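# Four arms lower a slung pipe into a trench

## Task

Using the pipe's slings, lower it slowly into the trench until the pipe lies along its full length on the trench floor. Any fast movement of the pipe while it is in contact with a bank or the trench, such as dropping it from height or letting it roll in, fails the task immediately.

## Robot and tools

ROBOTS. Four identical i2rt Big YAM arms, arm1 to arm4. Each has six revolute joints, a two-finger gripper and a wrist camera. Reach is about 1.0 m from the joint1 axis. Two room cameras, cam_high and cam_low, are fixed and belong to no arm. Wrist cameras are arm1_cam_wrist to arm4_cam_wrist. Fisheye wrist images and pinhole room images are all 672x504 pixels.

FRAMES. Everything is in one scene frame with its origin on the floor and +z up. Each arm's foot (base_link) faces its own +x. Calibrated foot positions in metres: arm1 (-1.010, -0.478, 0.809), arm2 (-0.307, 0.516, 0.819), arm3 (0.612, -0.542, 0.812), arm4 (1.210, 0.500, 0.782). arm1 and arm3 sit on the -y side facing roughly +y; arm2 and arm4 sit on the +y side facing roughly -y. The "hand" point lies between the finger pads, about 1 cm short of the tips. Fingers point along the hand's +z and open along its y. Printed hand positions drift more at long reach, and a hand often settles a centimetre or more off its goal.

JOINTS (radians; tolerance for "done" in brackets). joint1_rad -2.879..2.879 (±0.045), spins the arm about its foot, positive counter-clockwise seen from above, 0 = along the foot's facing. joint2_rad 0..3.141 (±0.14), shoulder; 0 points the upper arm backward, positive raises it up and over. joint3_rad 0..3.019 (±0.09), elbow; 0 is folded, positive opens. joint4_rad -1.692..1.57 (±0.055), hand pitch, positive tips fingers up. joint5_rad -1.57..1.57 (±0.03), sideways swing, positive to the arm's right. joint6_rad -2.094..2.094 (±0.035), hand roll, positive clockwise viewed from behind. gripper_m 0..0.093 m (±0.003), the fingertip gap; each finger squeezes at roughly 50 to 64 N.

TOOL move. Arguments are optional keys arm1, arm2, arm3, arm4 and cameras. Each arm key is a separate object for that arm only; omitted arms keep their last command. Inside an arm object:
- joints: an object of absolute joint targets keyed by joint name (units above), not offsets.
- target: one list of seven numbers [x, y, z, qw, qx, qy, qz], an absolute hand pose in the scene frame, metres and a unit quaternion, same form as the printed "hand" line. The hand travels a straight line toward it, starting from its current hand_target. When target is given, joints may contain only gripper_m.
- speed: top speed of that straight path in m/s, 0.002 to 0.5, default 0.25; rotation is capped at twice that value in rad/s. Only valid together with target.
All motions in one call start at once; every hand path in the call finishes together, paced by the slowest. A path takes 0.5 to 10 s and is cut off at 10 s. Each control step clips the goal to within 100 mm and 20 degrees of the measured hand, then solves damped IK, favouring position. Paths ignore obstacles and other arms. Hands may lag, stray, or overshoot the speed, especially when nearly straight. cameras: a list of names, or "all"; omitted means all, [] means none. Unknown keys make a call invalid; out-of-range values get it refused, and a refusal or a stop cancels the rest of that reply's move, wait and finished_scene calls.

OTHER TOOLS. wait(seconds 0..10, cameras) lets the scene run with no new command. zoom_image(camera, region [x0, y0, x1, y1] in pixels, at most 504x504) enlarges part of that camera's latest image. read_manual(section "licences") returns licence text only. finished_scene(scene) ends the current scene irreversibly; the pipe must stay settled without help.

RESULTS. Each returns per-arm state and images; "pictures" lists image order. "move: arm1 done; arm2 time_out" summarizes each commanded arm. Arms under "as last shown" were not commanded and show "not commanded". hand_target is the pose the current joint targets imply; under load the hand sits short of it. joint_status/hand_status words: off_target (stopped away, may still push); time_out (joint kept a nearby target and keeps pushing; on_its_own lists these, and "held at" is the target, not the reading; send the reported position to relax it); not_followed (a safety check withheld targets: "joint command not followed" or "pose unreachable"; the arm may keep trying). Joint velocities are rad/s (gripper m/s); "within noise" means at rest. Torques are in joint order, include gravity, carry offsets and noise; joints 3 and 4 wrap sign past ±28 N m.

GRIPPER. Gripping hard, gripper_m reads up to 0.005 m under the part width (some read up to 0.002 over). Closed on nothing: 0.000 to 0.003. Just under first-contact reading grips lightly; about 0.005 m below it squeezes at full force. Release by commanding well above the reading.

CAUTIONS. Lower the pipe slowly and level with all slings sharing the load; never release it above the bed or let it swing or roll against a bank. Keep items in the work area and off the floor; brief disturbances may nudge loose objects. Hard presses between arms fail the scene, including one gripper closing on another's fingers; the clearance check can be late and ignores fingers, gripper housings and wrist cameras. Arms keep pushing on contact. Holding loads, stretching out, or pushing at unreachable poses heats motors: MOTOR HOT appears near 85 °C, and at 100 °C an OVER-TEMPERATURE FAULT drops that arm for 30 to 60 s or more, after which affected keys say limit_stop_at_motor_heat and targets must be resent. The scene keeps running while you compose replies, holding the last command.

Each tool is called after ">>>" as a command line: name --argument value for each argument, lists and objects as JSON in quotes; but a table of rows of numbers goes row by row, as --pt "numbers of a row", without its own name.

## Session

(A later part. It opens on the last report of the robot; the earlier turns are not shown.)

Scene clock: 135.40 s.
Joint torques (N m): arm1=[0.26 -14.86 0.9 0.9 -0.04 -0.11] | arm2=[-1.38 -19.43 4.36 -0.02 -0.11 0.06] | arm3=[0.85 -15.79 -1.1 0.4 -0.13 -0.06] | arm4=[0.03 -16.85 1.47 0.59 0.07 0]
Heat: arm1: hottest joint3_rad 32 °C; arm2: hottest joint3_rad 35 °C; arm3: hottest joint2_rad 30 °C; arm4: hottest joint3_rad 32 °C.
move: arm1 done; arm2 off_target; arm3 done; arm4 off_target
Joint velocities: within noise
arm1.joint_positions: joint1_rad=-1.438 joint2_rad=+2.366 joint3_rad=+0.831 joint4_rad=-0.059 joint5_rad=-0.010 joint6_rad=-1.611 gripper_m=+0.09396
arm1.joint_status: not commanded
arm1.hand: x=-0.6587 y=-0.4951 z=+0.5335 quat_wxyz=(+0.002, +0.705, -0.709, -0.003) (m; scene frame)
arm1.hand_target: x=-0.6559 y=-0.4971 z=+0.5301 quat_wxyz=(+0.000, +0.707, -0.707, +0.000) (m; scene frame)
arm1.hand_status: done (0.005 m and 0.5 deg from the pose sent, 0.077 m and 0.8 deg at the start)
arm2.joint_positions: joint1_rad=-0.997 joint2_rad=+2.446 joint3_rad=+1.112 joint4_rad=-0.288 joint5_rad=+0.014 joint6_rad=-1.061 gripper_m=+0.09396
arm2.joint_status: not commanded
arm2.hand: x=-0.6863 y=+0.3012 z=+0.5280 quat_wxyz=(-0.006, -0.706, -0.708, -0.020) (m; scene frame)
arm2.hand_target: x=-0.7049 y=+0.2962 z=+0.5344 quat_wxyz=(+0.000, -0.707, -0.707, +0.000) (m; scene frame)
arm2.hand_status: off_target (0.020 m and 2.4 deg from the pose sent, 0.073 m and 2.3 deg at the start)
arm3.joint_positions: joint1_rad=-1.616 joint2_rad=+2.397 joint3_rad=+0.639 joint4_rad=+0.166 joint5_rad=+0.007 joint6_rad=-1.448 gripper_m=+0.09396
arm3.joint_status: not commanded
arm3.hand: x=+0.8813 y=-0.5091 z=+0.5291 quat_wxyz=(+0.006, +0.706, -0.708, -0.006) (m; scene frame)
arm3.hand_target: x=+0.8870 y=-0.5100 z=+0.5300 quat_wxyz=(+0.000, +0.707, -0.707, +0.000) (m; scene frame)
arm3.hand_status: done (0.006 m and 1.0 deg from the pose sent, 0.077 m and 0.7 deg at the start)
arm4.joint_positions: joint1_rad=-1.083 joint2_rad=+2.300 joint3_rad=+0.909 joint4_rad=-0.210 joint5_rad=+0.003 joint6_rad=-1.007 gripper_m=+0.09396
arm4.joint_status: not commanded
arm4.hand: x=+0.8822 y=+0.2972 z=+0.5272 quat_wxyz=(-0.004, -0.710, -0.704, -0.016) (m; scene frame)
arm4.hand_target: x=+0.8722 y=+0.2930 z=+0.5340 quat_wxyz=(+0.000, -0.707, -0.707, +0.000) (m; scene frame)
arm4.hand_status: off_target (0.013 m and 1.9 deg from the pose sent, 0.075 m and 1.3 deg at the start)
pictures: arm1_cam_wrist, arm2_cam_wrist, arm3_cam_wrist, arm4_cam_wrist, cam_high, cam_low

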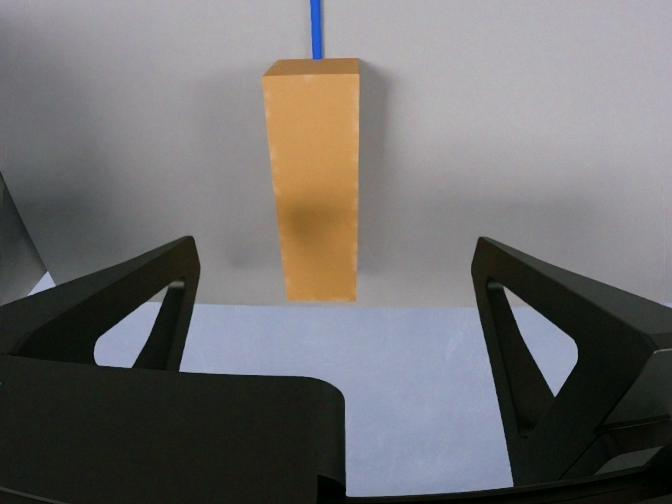

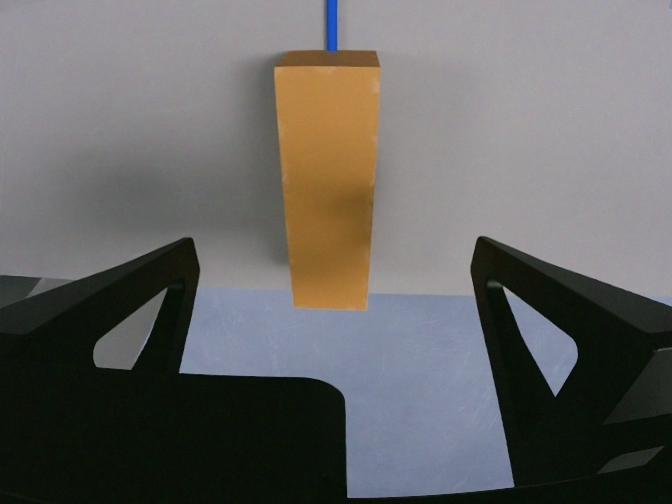

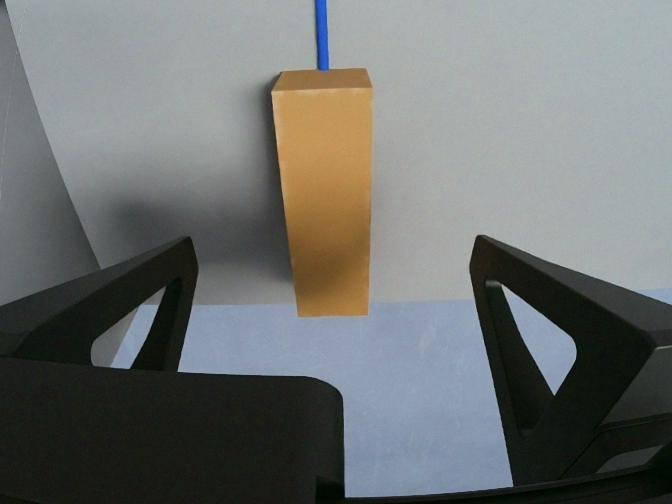

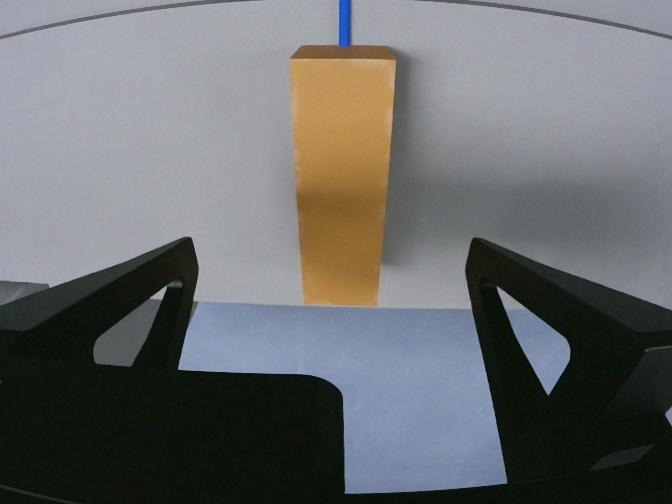

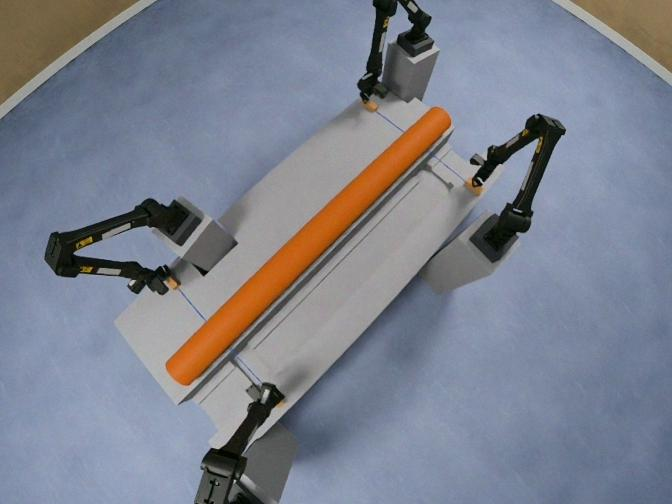

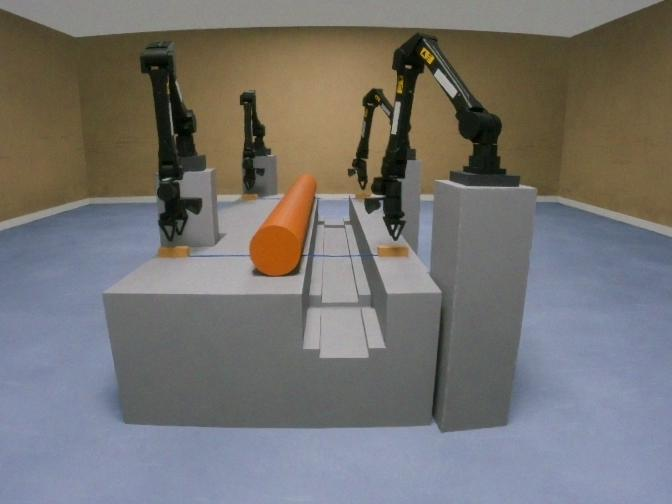

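>>> move --arm1 '{"target": [-0.663, -0.510, 0.4915, 0, 0.7071, -0.7071, 0], "speed": 0.15}' --arm2 '{"target": [-0.7, 0.307, 0.5015, 0, 0.7071, 0.7071, 0], "speed": 0.15}' --arm3 '{"target": [0.882, -0.529, 0.496, 0, 0.7071, -0.7071, 0], "speed": 0.15}' --arm4 '{"target": [0.871, 0.304, 0.502, 0, 0.7071, 0.7071, 0], "speed": 0.15}'

>>> zoom_image --camera "cam_low" --region '[140, 200, 440, 300]'

Scene clock: 147.17 s.
Joint torques (N m): arm1=[-0.15 -14.04 0.25 0.85 -0.01 -0.08] | arm2=[-1.55 -18.2 3.77 0.02 -0.12 0.06] | arm3=[1.03 -14.92 -1.55 0.42 -0.15 -0.05] | arm4=[-0.21 -15.62 2.09 0.61 0.06 -0.01]
Heat: arm1: hottest joint2_rad 31 °C; arm2: hottest joint3_rad 34 °C; arm3: hottest joint2_rad 31 °C; arm4: hottest joint3_rad 31 °C.
move: arm1 done; arm2 off_target; arm3 done; arm4 off_target
Joint velocities: within noise
arm1.joint_positions: joint1_rad=-1.473 joint2_rad=+2.474 joint3_rad=+0.872 joint4_rad=+0.018 joint5_rad=-0.010 joint6_rad=-1.648 gripper_m=+0.09396
arm1.joint_status: not commanded
arm1.hand: x=-0.6608 y=-0.5078 z=+0.4978 quat_wxyz=(-0.001, +0.706, -0.708, +0.000) (m; scene frame)
arm1.hand_target: x=-0.6631 y=-0.5100 z=+0.4916 quat_wxyz=(+0.000, +0.707, -0.707, +0.000) (m; scene frame)
arm1.hand_status: done (0.007 m and 0.2 deg from the pose sent, 0.045 m and 0.6 deg at the start)
arm2.joint_positions: joint1_rad=-1.011 joint2_rad=+2.510 joint3_rad=+1.127 joint4_rad=-0.224 joint5_rad=+0.014 joint6_rad=-1.078 gripper_m=+0.09396
arm2.joint_status: not commanded
arm2.hand: x=-0.6866 y=+0.3076 z=+0.5018 quat_wxyz=(-0.004, -0.705, -0.709, -0.012) (m; scene frame)
arm2.hand_target: x=-0.7000 y=+0.3071 z=+0.5019 quat_wxyz=(+0.000, -0.707, -0.707, +0.000) (m; scene frame)
arm2.hand_status: off_target (0.013 m and 1.5 deg from the pose sent, 0.030 m and 2.4 deg at the start)
arm3.joint_positions: joint1_rad=-1.686 joint2_rad=+2.506 joint3_rad=+0.680 joint4_rad=+0.246 joint5_rad=+0.008 joint6_rad=-1.517 gripper_m=+0.09396
arm3.joint_status: not commanded
arm3.hand: x=+0.8808 y=-0.5279 z=+0.4979 quat_wxyz=(+0.002, +0.706, -0.709, -0.003) (m; scene frame)
arm3.hand_target: x=+0.8821 y=-0.5290 z=+0.4960 quat_wxyz=(+0.000, +0.707, -0.707, +0.000) (m; scene frame)
arm3.hand_status: done (0.003 m and 0.4 deg from the pose sent, 0.039 m and 1.0 deg at the start)
arm4.joint_positions: joint1_rad=-1.105 joint2_rad=+2.375 joint3_rad=+0.919 joint4_rad=-0.143 joint5_rad=+0.003 joint6_rad=-1.033 gripper_m=+0.09396
arm4.joint_status: not commanded
arm4.hand: x=+0.8843 y=+0.3083 z=+0.5001 quat_wxyz=(-0.004, -0.709, -0.705, -0.015) (m; scene frame)
arm4.hand_target: x=+0.8713 y=+0.3041 z=+0.5022 quat_wxyz=(+0.000, -0.707, -0.707, +0.000) (m; scene frame)
arm4.hand_status: off_target (0.014 m and 1.8 deg from the pose sent, 0.028 m and 1.9 deg at the start)
pictures: arm1_cam_wrist, arm2_cam_wrist, arm3_cam_wrist, arm4_cam_wrist, cam_high, cam_low

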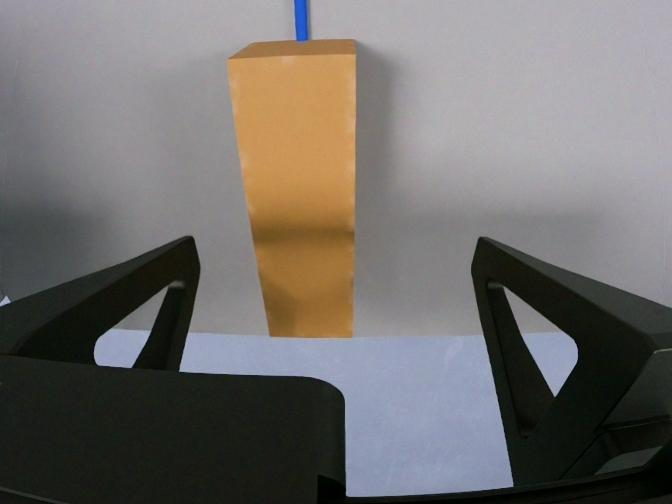

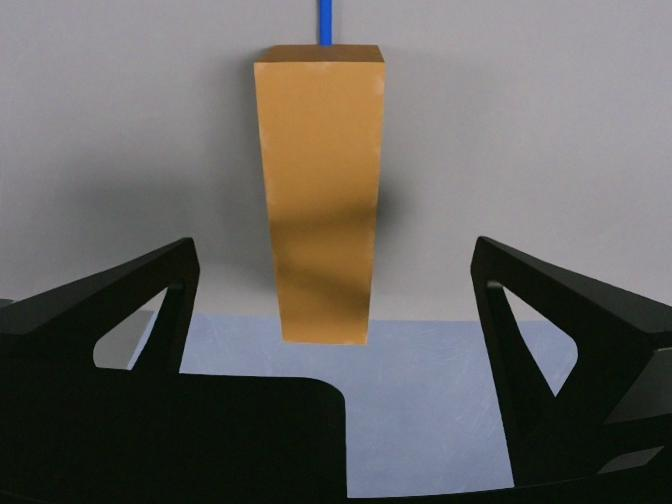

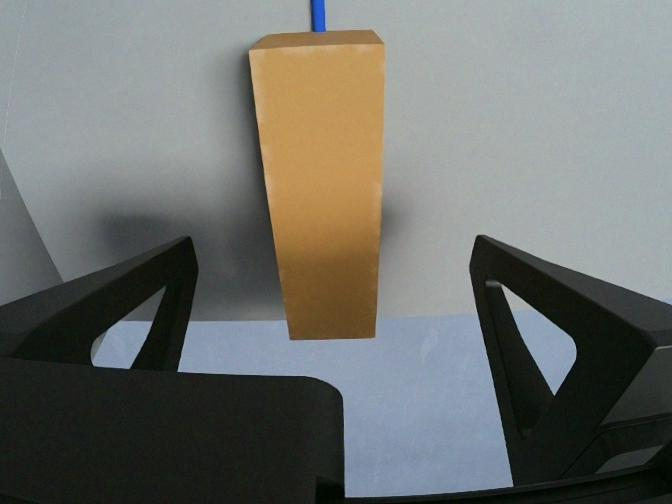

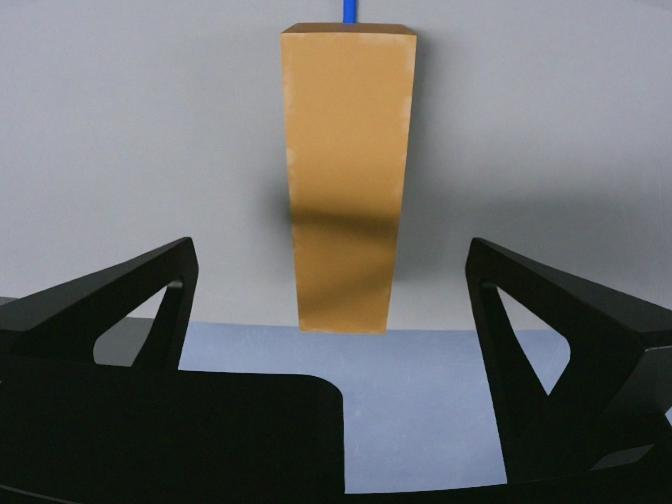

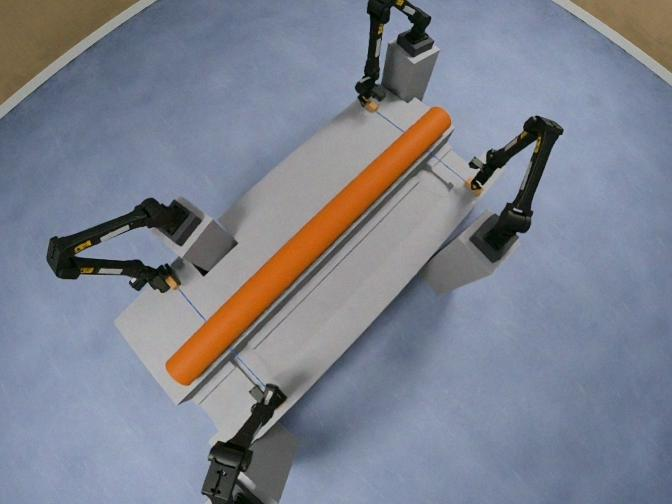

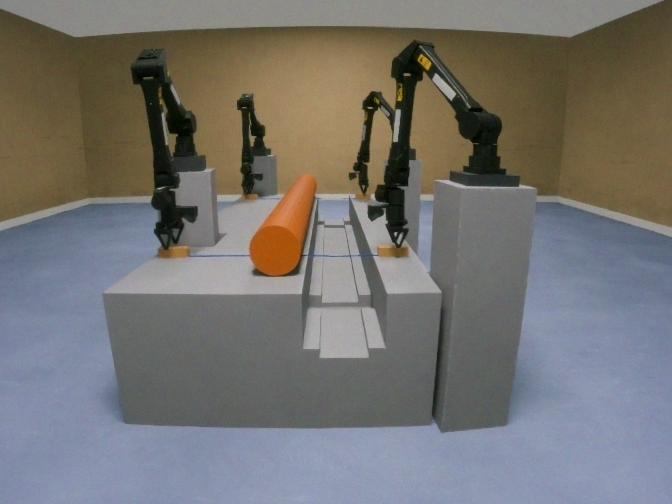

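Scaled by 1.680.

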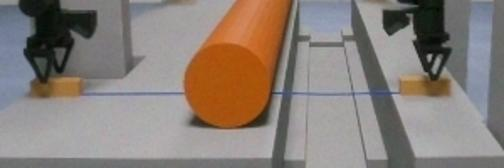

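>>> move --arm1 '{"target": [-0.673, -0.511, 0.452, 0, 0.7071, -0.7071, 0], "speed": 0.1}' --arm2 '{"target": [-0.695, 0.309, 0.459, 0, 0.7071, 0.7071, 0], "speed": 0.1}' --arm3 '{"target": [0.880, -0.529, 0.456, 0, 0.7071, -0.7071, 0], "speed": 0.1}' --arm4 '{"target": [0.868, 0.296, 0.460, 0, 0.7071, 0.7071, 0], "speed": 0.1}'

>>> zoom_image --camera "cam_low" --region '[140, 200, 440, 300]'

Scene clock: 166.87 s.
Joint torques (N m): arm1=[-1.2 -14.92 -0.39 0.81 -0.03 -0.08] | arm2=[-1.67 -17.61 3.32 0.05 -0.18 0.06] | arm3=[0.85 -14.92 -1.85 0.44 -0.14 -0.06] | arm4=[0.73 -15.03 1.95 0.69 -0.06 0.15]
Heat: arm1: hottest joint2_rad 31 °C; arm2: hottest joint2_rad 33 °C; arm3: hottest joint2_rad 30 °C; arm4: hottest joint3_rad 31 °C.
move: arm1 done; arm2 off_target; arm3 done; arm4 done
Joint velocities: within noise
arm1.joint_positions: joint1_rad=-1.475 joint2_rad=+2.592 joint3_rad=+0.915 joint4_rad=+0.093 joint5_rad=-0.010 joint6_rad=-1.653 gripper_m=+0.09396
arm1.joint_status: not commanded
arm1.hand: x=-0.6697 y=-0.5078 z=+0.4584 quat_wxyz=(-0.001, +0.707, -0.707, +0.000) (m; scene frame)
arm1.hand_target: x=-0.6730 y=-0.5109 z=+0.4521 quat_wxyz=(+0.000, +0.707, -0.707, +0.000) (m; scene frame)
arm1.hand_status: done (0.008 m and 0.1 deg from the pose sent, 0.048 m and 0.2 deg at the start)
arm2.joint_positions: joint1_rad=-1.011 joint2_rad=+2.611 joint3_rad=+1.178 joint4_rad=-0.165 joint5_rad=+0.015 joint6_rad=-1.080 gripper_m=+0.09396
arm2.joint_status: not commanded
arm2.hand: x=-0.6851 y=+0.3080 z=+0.4629 quat_wxyz=(-0.002, -0.704, -0.710, -0.009) (m; scene frame)
arm2.hand_target: x=-0.6949 y=+0.3091 z=+0.4592 quat_wxyz=(+0.000, -0.707, -0.707, +0.000) (m; scene frame)
arm2.hand_status: off_target (0.011 m and 1.1 deg from the pose sent, 0.044 m and 1.6 deg at the start)
arm3.joint_positions: joint1_rad=-1.686 joint2_rad=+2.630 joint3_rad=+0.751 joint4_rad=+0.302 joint5_rad=+0.008 joint6_rad=-1.519 gripper_m=+0.09396
arm3.joint_status: not commanded
arm3.hand: x=+0.8807 y=-0.5275 z=+0.4596 quat_wxyz=(+0.000, +0.706, -0.708, -0.002) (m; scene frame)
arm3.hand_target: x=+0.8798 y=-0.5290 z=+0.4560 quat_wxyz=(+0.000, +0.707, -0.707, +0.000) (m; scene frame)
arm3.hand_status: done (0.004 m and 0.2 deg from the pose sent, 0.042 m and 0.4 deg at the start)
arm4.joint_positions: joint1_rad=-1.105 joint2_rad=+2.482 joint3_rad=+0.994 joint4_rad=-0.099 joint5_rad=+0.006 joint6_rad=-1.034 gripper_m=+0.09396
arm4.joint_status: not commanded
arm4.hand: x=+0.8742 y=+0.3028 z=+0.4632 quat_wxyz=(-0.001, -0.709, -0.705, -0.010) (m; scene frame)
arm4.hand_target: x=+0.8683 y=+0.2961 z=+0.4601 quat_wxyz=(+0.000, -0.707, -0.707, +0.000) (m; scene frame)
arm4.hand_status: done (0.010 m and 1.2 deg from the pose sent, 0.045 m and 1.8 deg at the start)
pictures: arm1_cam_wrist, arm2_cam_wrist, arm3_cam_wrist, arm4_cam_wrist, cam_high, cam_low

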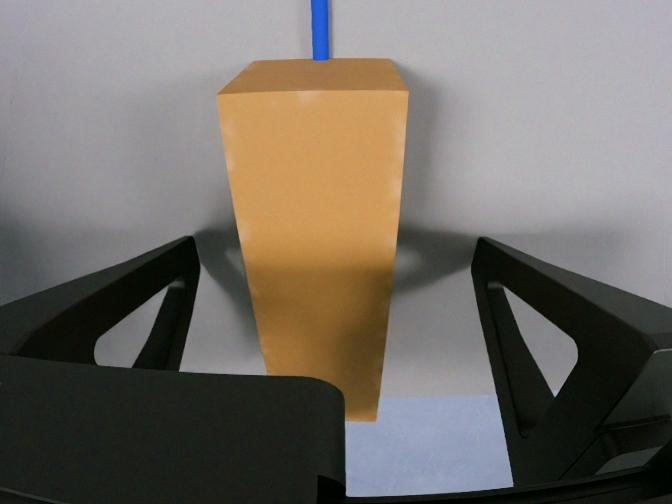

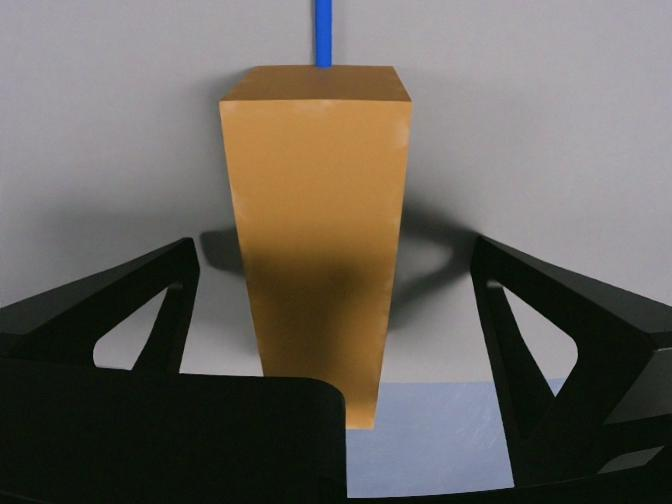

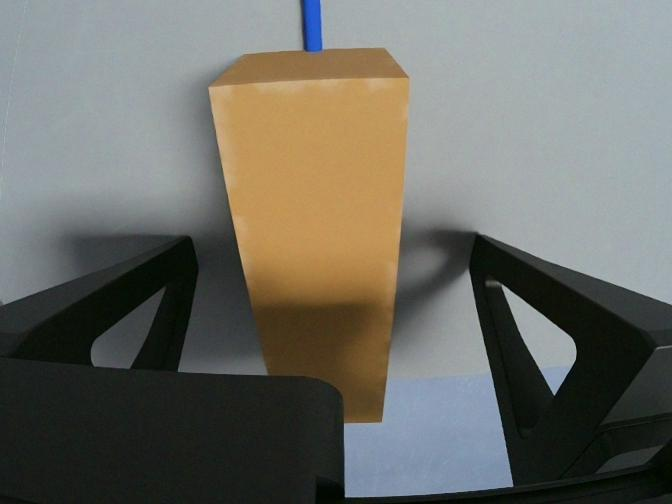

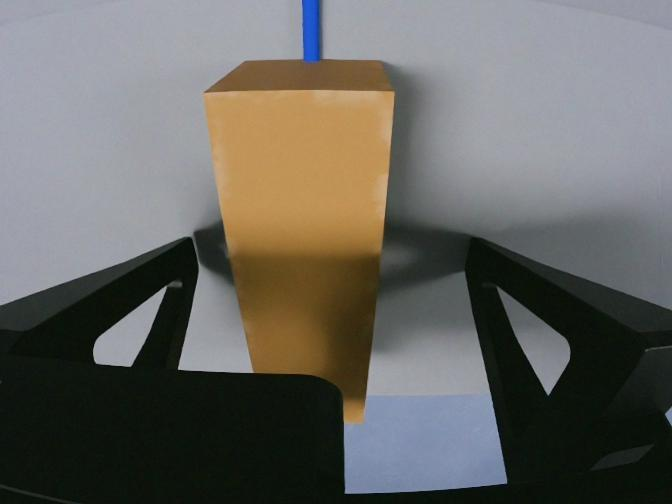

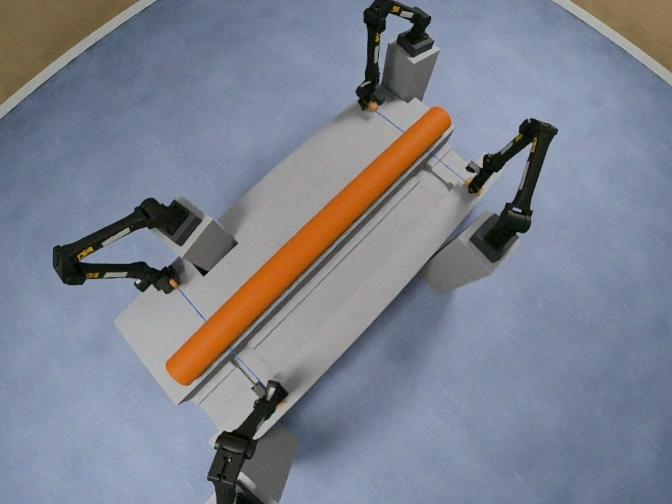

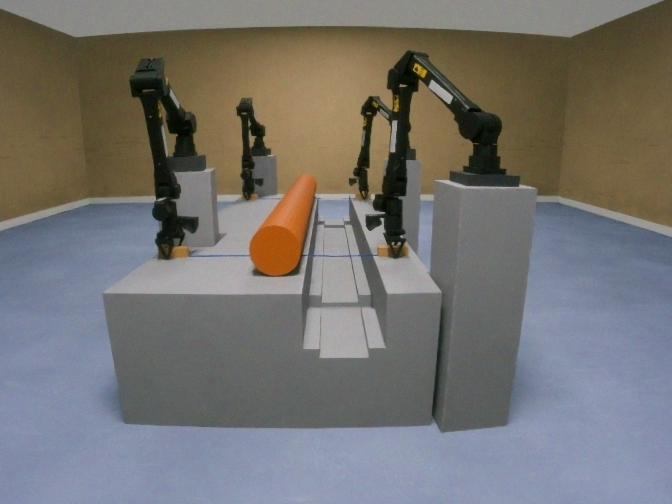

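Scaled by 1.680.

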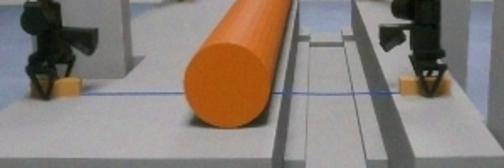

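>>> zoom_image --camera "cam_low" --region '[140, 225, 210, 275]'

>>> zoom_image --camera "cam_low" --region '[360, 225, 430, 275]'

>>> zoom_image --camera "cam_high" --region '[130, 240, 200, 300]'

>>> zoom_image --camera "cam_high" --region '[240, 370, 310, 430]'

Scaled by 7.200.

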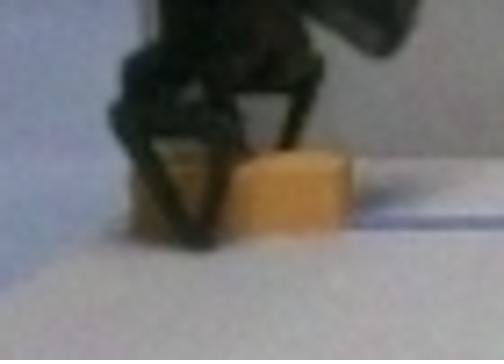

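Scaled by 7.200.

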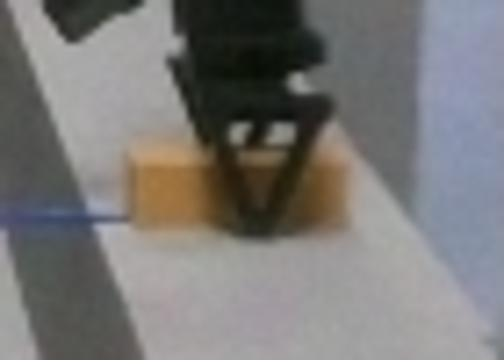

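Scaled by 7.200.

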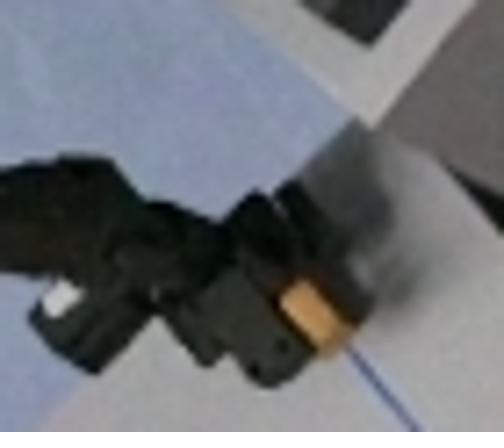

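Scaled by 7.200.

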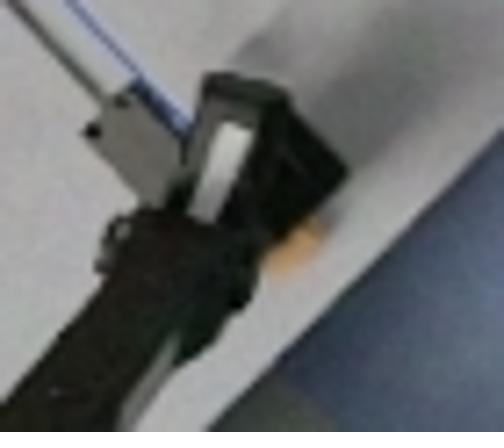

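>>> move --arm1 '{"joints": {"gripper_m": 0.02}}' --arm2 '{"joints": {"gripper_m": 0.02}}' --arm3 '{"joints": {"gripper_m": 0.02}}' --arm4 '{"target": [0.876, 0.296, 0.460, 0, 0.7071, 0.7071, 0], "speed": 0.1, "joints": {"gripper_m": 0.02}}'

Scene clock: 180.97 s.
Joint torques (N m): arm1=[-1.2 -14.33 -0.1 0.92 -0.03 -0.1] | arm2=[-1.49 -17.73 3.03 -0.01 -0.16 0.07] | arm3=[1.03 -14.8 -1.81 0.46 -0.15 -0.04] | arm4=[1.26 -15.21 0.51 0.84 -0.03 0.26]
Heat: arm1: hottest joint2_rad 31 °C; arm2: hottest joint2_rad 33 °C; arm3: hottest joint2_rad 31 °C; arm4: hottest joint3_rad 30 °C.
move: arm1 off_target; arm2 off_target; arm3 off_target; arm4 off_target
Joint velocities: within noise
arm1.joint_positions: joint1_rad=-1.475 joint2_rad=+2.592 joint3_rad=+0.915 joint4_rad=+0.093 joint5_rad=-0.010 joint6_rad=-1.654 gripper_m=+0.03392
arm1.joint_status: gripper_m off_target (ended at +0.03395, target +0.02000)
arm1.hand: x=-0.6696 y=-0.5079 z=+0.4584 quat_wxyz=(-0.001, +0.707, -0.707, +0.000) (m; scene frame)
arm1.hand_target: x=-0.6730 y=-0.5110 z=+0.4521 quat_wxyz=(+0.000, +0.707, -0.707, +0.000) (m; scene frame)
arm1.hand_status: not commanded
arm2.joint_positions: joint1_rad=-1.012 joint2_rad=+2.611 joint3_rad=+1.182 joint4_rad=-0.164 joint5_rad=+0.015 joint6_rad=-1.080 gripper_m=+0.03432
arm2.joint_status: gripper_m off_target (ended at +0.03436, target +0.02000)
arm2.hand: x=-0.6874 y=+0.3068 z=+0.4631 quat_wxyz=(-0.002, -0.704, -0.710, -0.007) (m; scene frame)
arm2.hand_target: x=-0.6949 y=+0.3091 z=+0.4592 quat_wxyz=(+0.000, -0.707, -0.707, +0.000) (m; scene frame)
arm2.hand_status: not commanded
arm3.joint_positions: joint1_rad=-1.686 joint2_rad=+2.630 joint3_rad=+0.751 joint4_rad=+0.303 joint5_rad=+0.008 joint6_rad=-1.520 gripper_m=+0.03470
arm3.joint_status: gripper_m off_target (ended at +0.03473, target +0.02000)
arm3.hand: x=+0.8807 y=-0.5276 z=+0.4597 quat_wxyz=(+0.000, +0.707, -0.707, -0.001) (m; scene frame)
arm3.hand_target: x=+0.8800 y=-0.5290 z=+0.4560 quat_wxyz=(+0.000, +0.707, -0.707, +0.000) (m; scene frame)
arm3.hand_status: not commanded
arm4.joint_positions: joint1_rad=-1.102 joint2_rad=+2.483 joint3_rad=+0.994 joint4_rad=-0.086 joint5_rad=+0.005 joint6_rad=-1.034 gripper_m=+0.03468
arm4.joint_status: gripper_m off_target (ended at +0.03471, target +0.02000)
arm4.hand: x=+0.8720 y=+0.2999 z=+0.4629 quat_wxyz=(+0.000, -0.708, -0.706, -0.003) (m; scene frame)
arm4.hand_target: x=+0.8760 y=+0.2960 z=+0.4601 quat_wxyz=(+0.000, -0.707, -0.707, +0.000) (m; scene frame)
arm4.hand_status: done (0.006 m and 0.4 deg from the pose sent, 0.008 m and 1.2 deg at the start)
pictures: arm1_cam_wrist, arm2_cam_wrist, arm3_cam_wrist, arm4_cam_wrist, cam_high, cam_low

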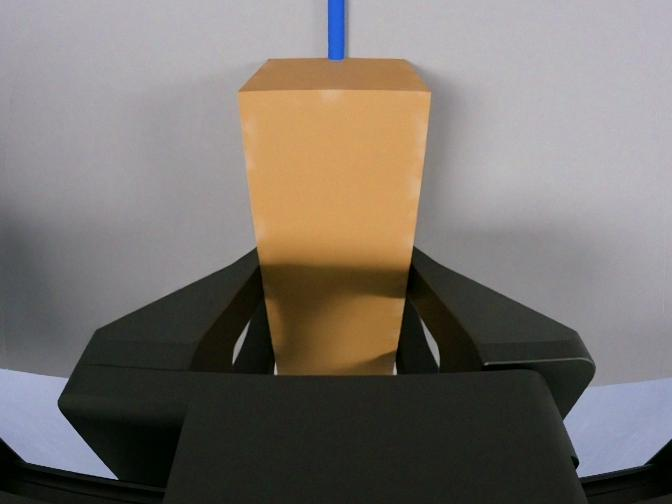

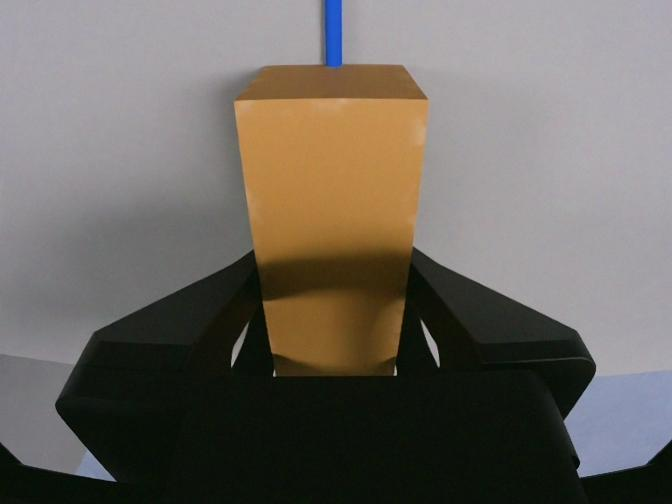

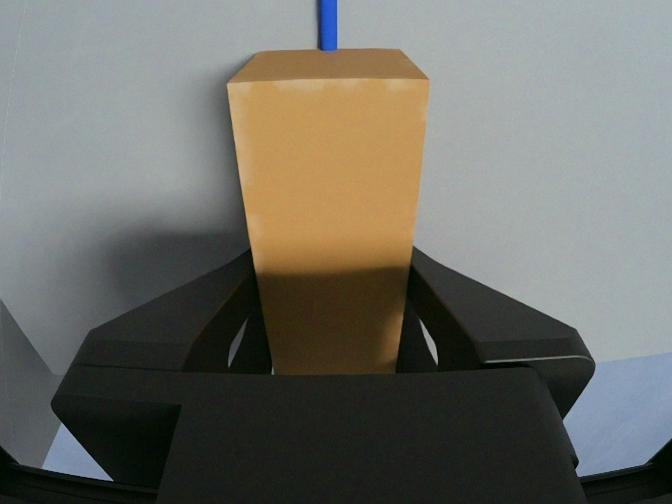

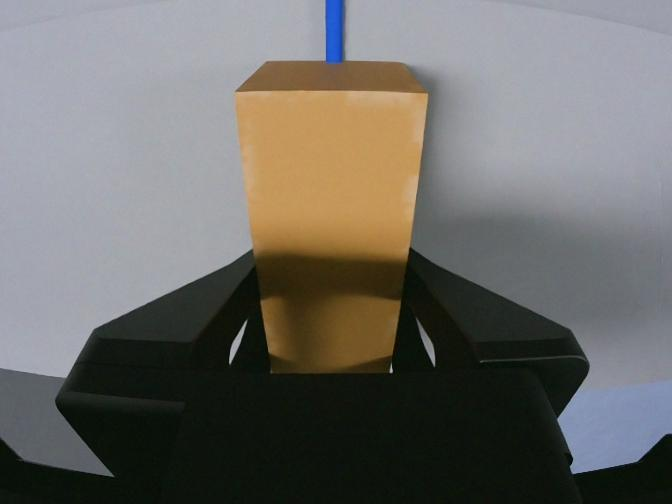

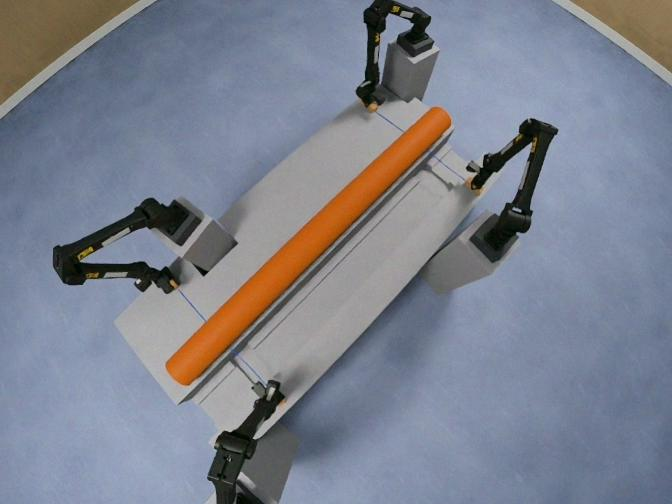

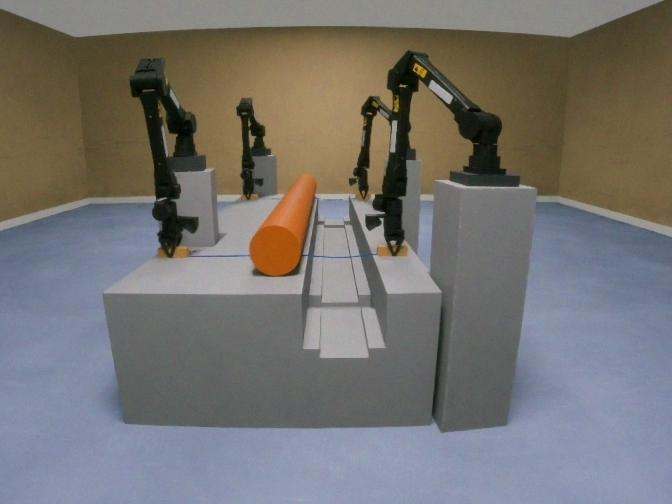

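>>> zoom_image --camera "cam_low" --region '[240, 160, 400, 300]'

>>> zoom_image --camera "cam_low" --region '[280, 180, 380, 260]'

>>> zoom_image --camera "cam_low" --region '[280, 270, 460, 370]'

>>> zoom_image --camera "cam_high" --region '[100, 300, 300, 460]'

>>> zoom_image --camera "cam_high" --region '[340, 80, 520, 240]'

Scaled by 3.150.

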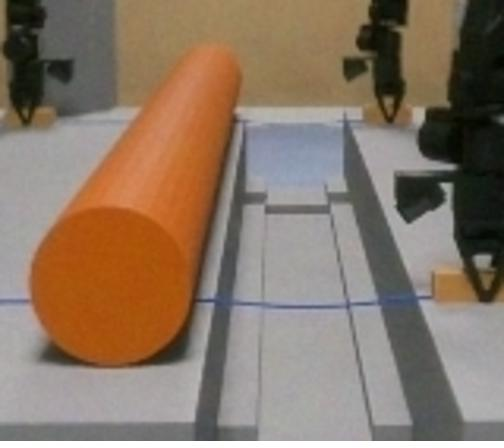

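Scaled by 5.040.

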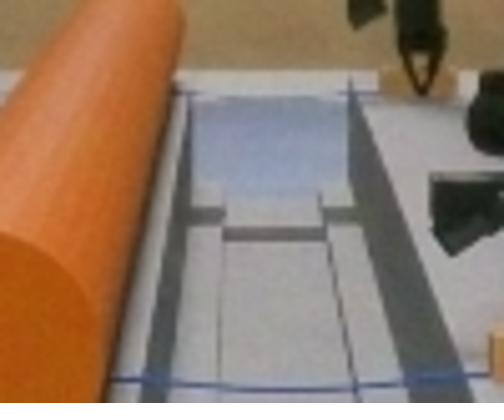

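Scaled by 2.800.

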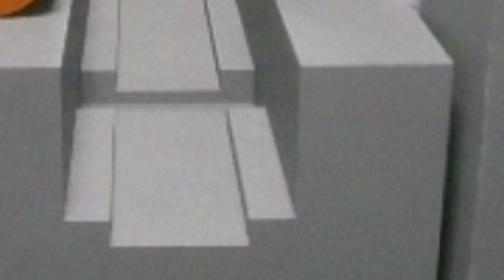

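Scaled by 2.520.

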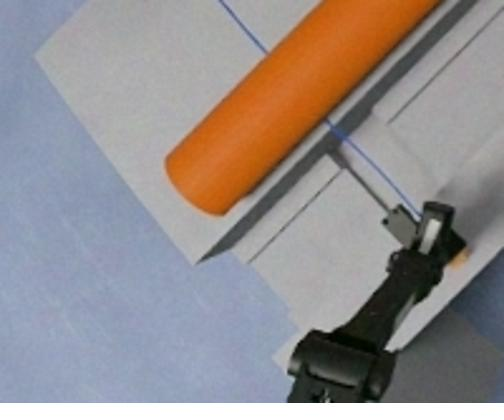

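Scaled by 2.800.

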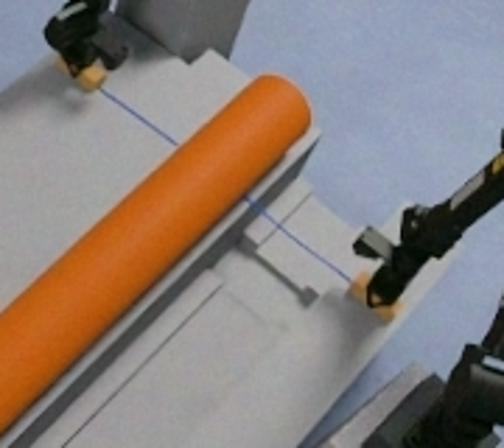

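>>> move --arm1 '{"target": [-0.670, -0.308, 0.70, 0, 0.7071, -0.7071, 0], "speed": 0.2}' --arm2 '{"target": [-0.705, 0.085, 0.71, 0, 0.7071, 0.7071, 0], "speed": 0.2}' --arm3 '{"target": [0.883, -0.315, 0.70, 0, 0.7071, -0.7071, 0], "speed": 0.2}' --arm4 '{"target": [0.860, 0.076, 0.71, 0, 0.7071, 0.7071, 0], "speed": 0.2}'

>>> zoom_image --camera "cam_low" --region '[140, 100, 440, 300]'

Scene clock: 230.23 s.
Joint torques (N m): arm1=[-0.15 -14.27 5.57 -0.06 -0.11 0.1] | arm2=[-0.09 -22.65 10.47 -0.91 -0.15 0.21] | arm3=[1.2 -15.44 4.52 -0.36 -0.24 0.08] | arm4=[0.67 -20.72 8.46 -0.28 0.04 0.31]
Heat: arm1: hottest joint2_rad 31 °C; arm2: hottest joint2_rad 33 °C; arm3: hottest joint2_rad 32 °C; arm4: hottest joint3_rad 29 °C.
move: arm1 off_target; arm2 off_target; arm3 done; arm4 off_target
Joint velocities: within noise
arm1.joint_positions: joint1_rad=-0.931 joint2_rad=+1.887 joint3_rad=+0.777 joint4_rad=-0.487 joint5_rad=-0.015 joint6_rad=-1.117 gripper_m=+0.03392
arm1.joint_status: not commanded
arm1.hand: x=-0.6804 y=-0.3136 z=+0.6933 quat_wxyz=(+0.008, +0.710, -0.704, -0.003) (m; scene frame)
arm1.hand_target: x=-0.6702 y=-0.3082 z=+0.7000 quat_wxyz=(+0.000, +0.707, -0.707, +0.000) (m; scene frame)
arm1.hand_status: off_target (0.014 m and 1.1 deg from the pose sent, 0.313 m and 0.2 deg at the start)
arm2.joint_positions: joint1_rad=-0.689 joint2_rad=+2.241 joint3_rad=+1.447 joint4_rad=-0.827 joint5_rad=+0.010 joint6_rad=-0.751 gripper_m=+0.03432
arm2.joint_status: not commanded
arm2.hand: x=-0.6947 y=+0.1016 z=+0.6944 quat_wxyz=(+0.000, -0.707, -0.707, -0.018) (m; scene frame)
arm2.hand_target: x=-0.7046 y=+0.0855 z=+0.7103 quat_wxyz=(+0.000, -0.707, -0.707, +0.000) (m; scene frame)
arm2.hand_status: off_target (0.025 m and 2.1 deg from the pose sent, 0.332 m and 0.9 deg at the start)
arm3.joint_positions: joint1_rad=-1.036 joint2_rad=+1.855 joint3_rad=+0.706 joint4_rad=-0.443 joint5_rad=+0.006 joint6_rad=-0.878 gripper_m=+0.03470
arm3.joint_status: not commanded
arm3.hand: x=+0.8767 y=-0.3206 z=+0.6957 quat_wxyz=(+0.006, +0.710, -0.705, +0.000) (m; scene frame)
arm3.hand_target: x=+0.8830 y=-0.3150 z=+0.7000 quat_wxyz=(+0.000, +0.707, -0.707, +0.000) (m; scene frame)
arm3.hand_status: done (0.009 m and 0.8 deg from the pose sent, 0.321 m and 0.2 deg at the start)
arm4.joint_positions: joint1_rad=-0.756 joint2_rad=+2.095 joint3_rad=+1.305 joint4_rad=-0.828 joint5_rad=+0.005 joint6_rad=-0.702 gripper_m=+0.03468
arm4.joint_status: not commanded
arm4.hand: x=+0.8734 y=+0.0939 z=+0.6887 quat_wxyz=(+0.002, -0.703, -0.711, -0.024) (m; scene frame)
arm4.hand_target: x=+0.8605 y=+0.0766 z=+0.7104 quat_wxyz=(+0.000, -0.707, -0.707, +0.000) (m; scene frame)
arm4.hand_status: off_target (0.031 m and 2.9 deg from the pose sent, 0.334 m and 0.4 deg at the start)
pictures: arm1_cam_wrist, arm2_cam_wrist, arm3_cam_wrist, arm4_cam_wrist, cam_high, cam_low

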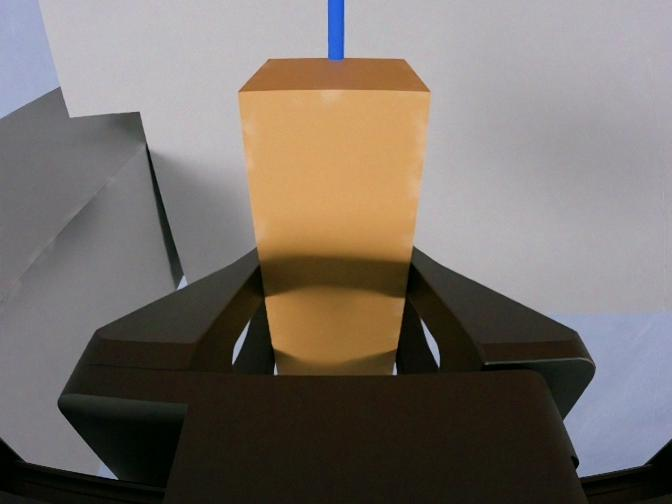

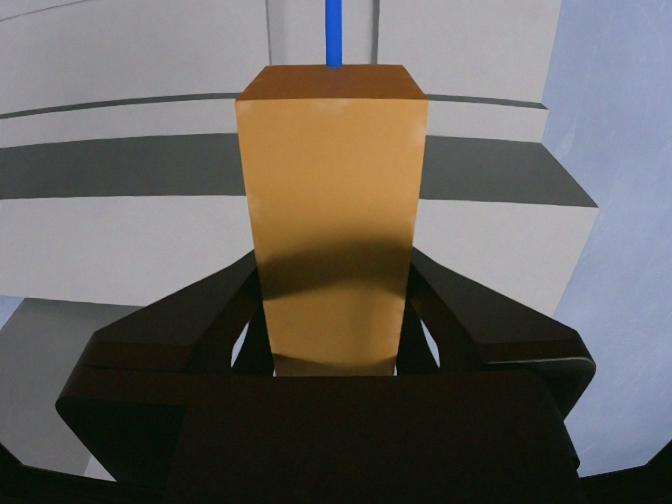

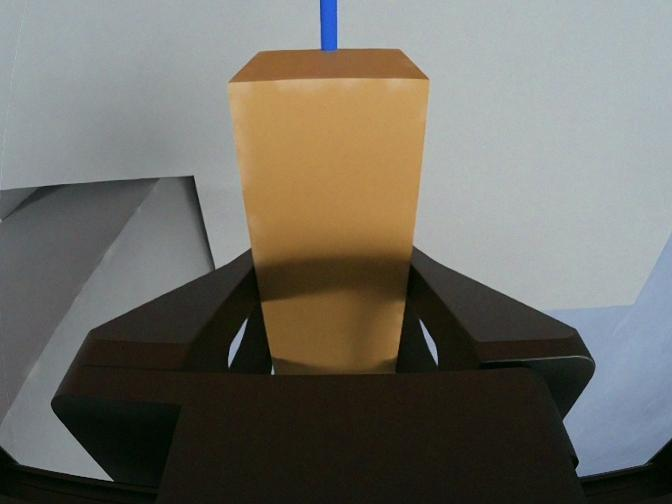

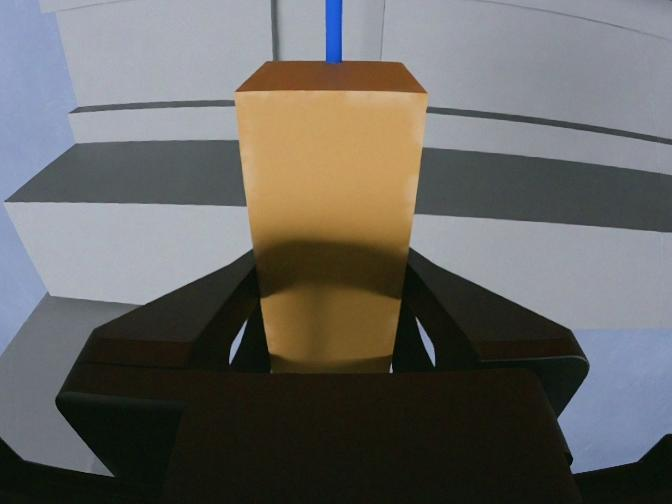

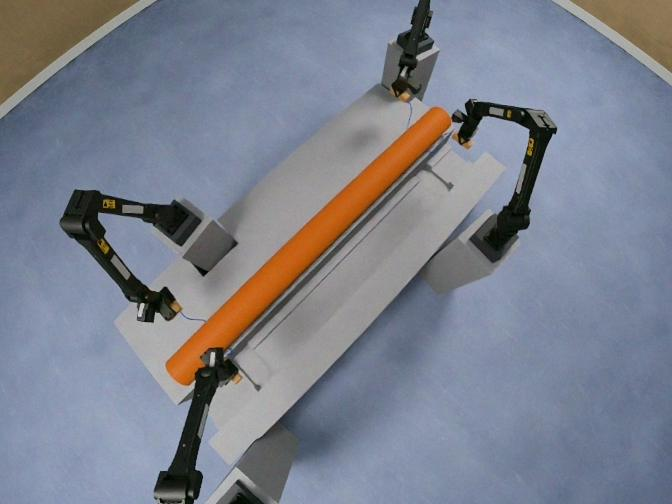

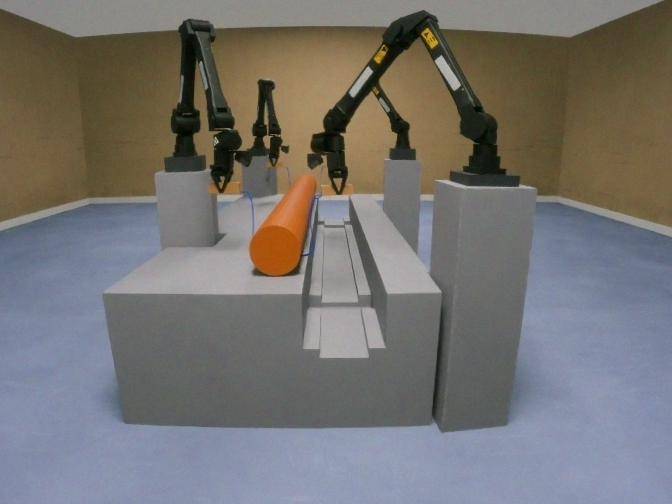

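Scaled by 1.680.

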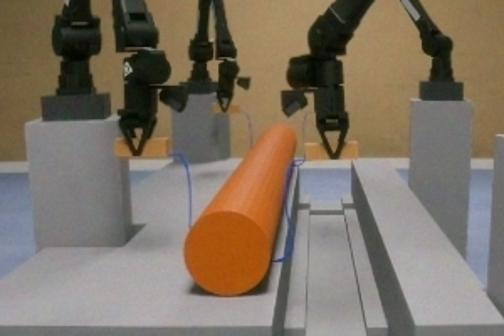

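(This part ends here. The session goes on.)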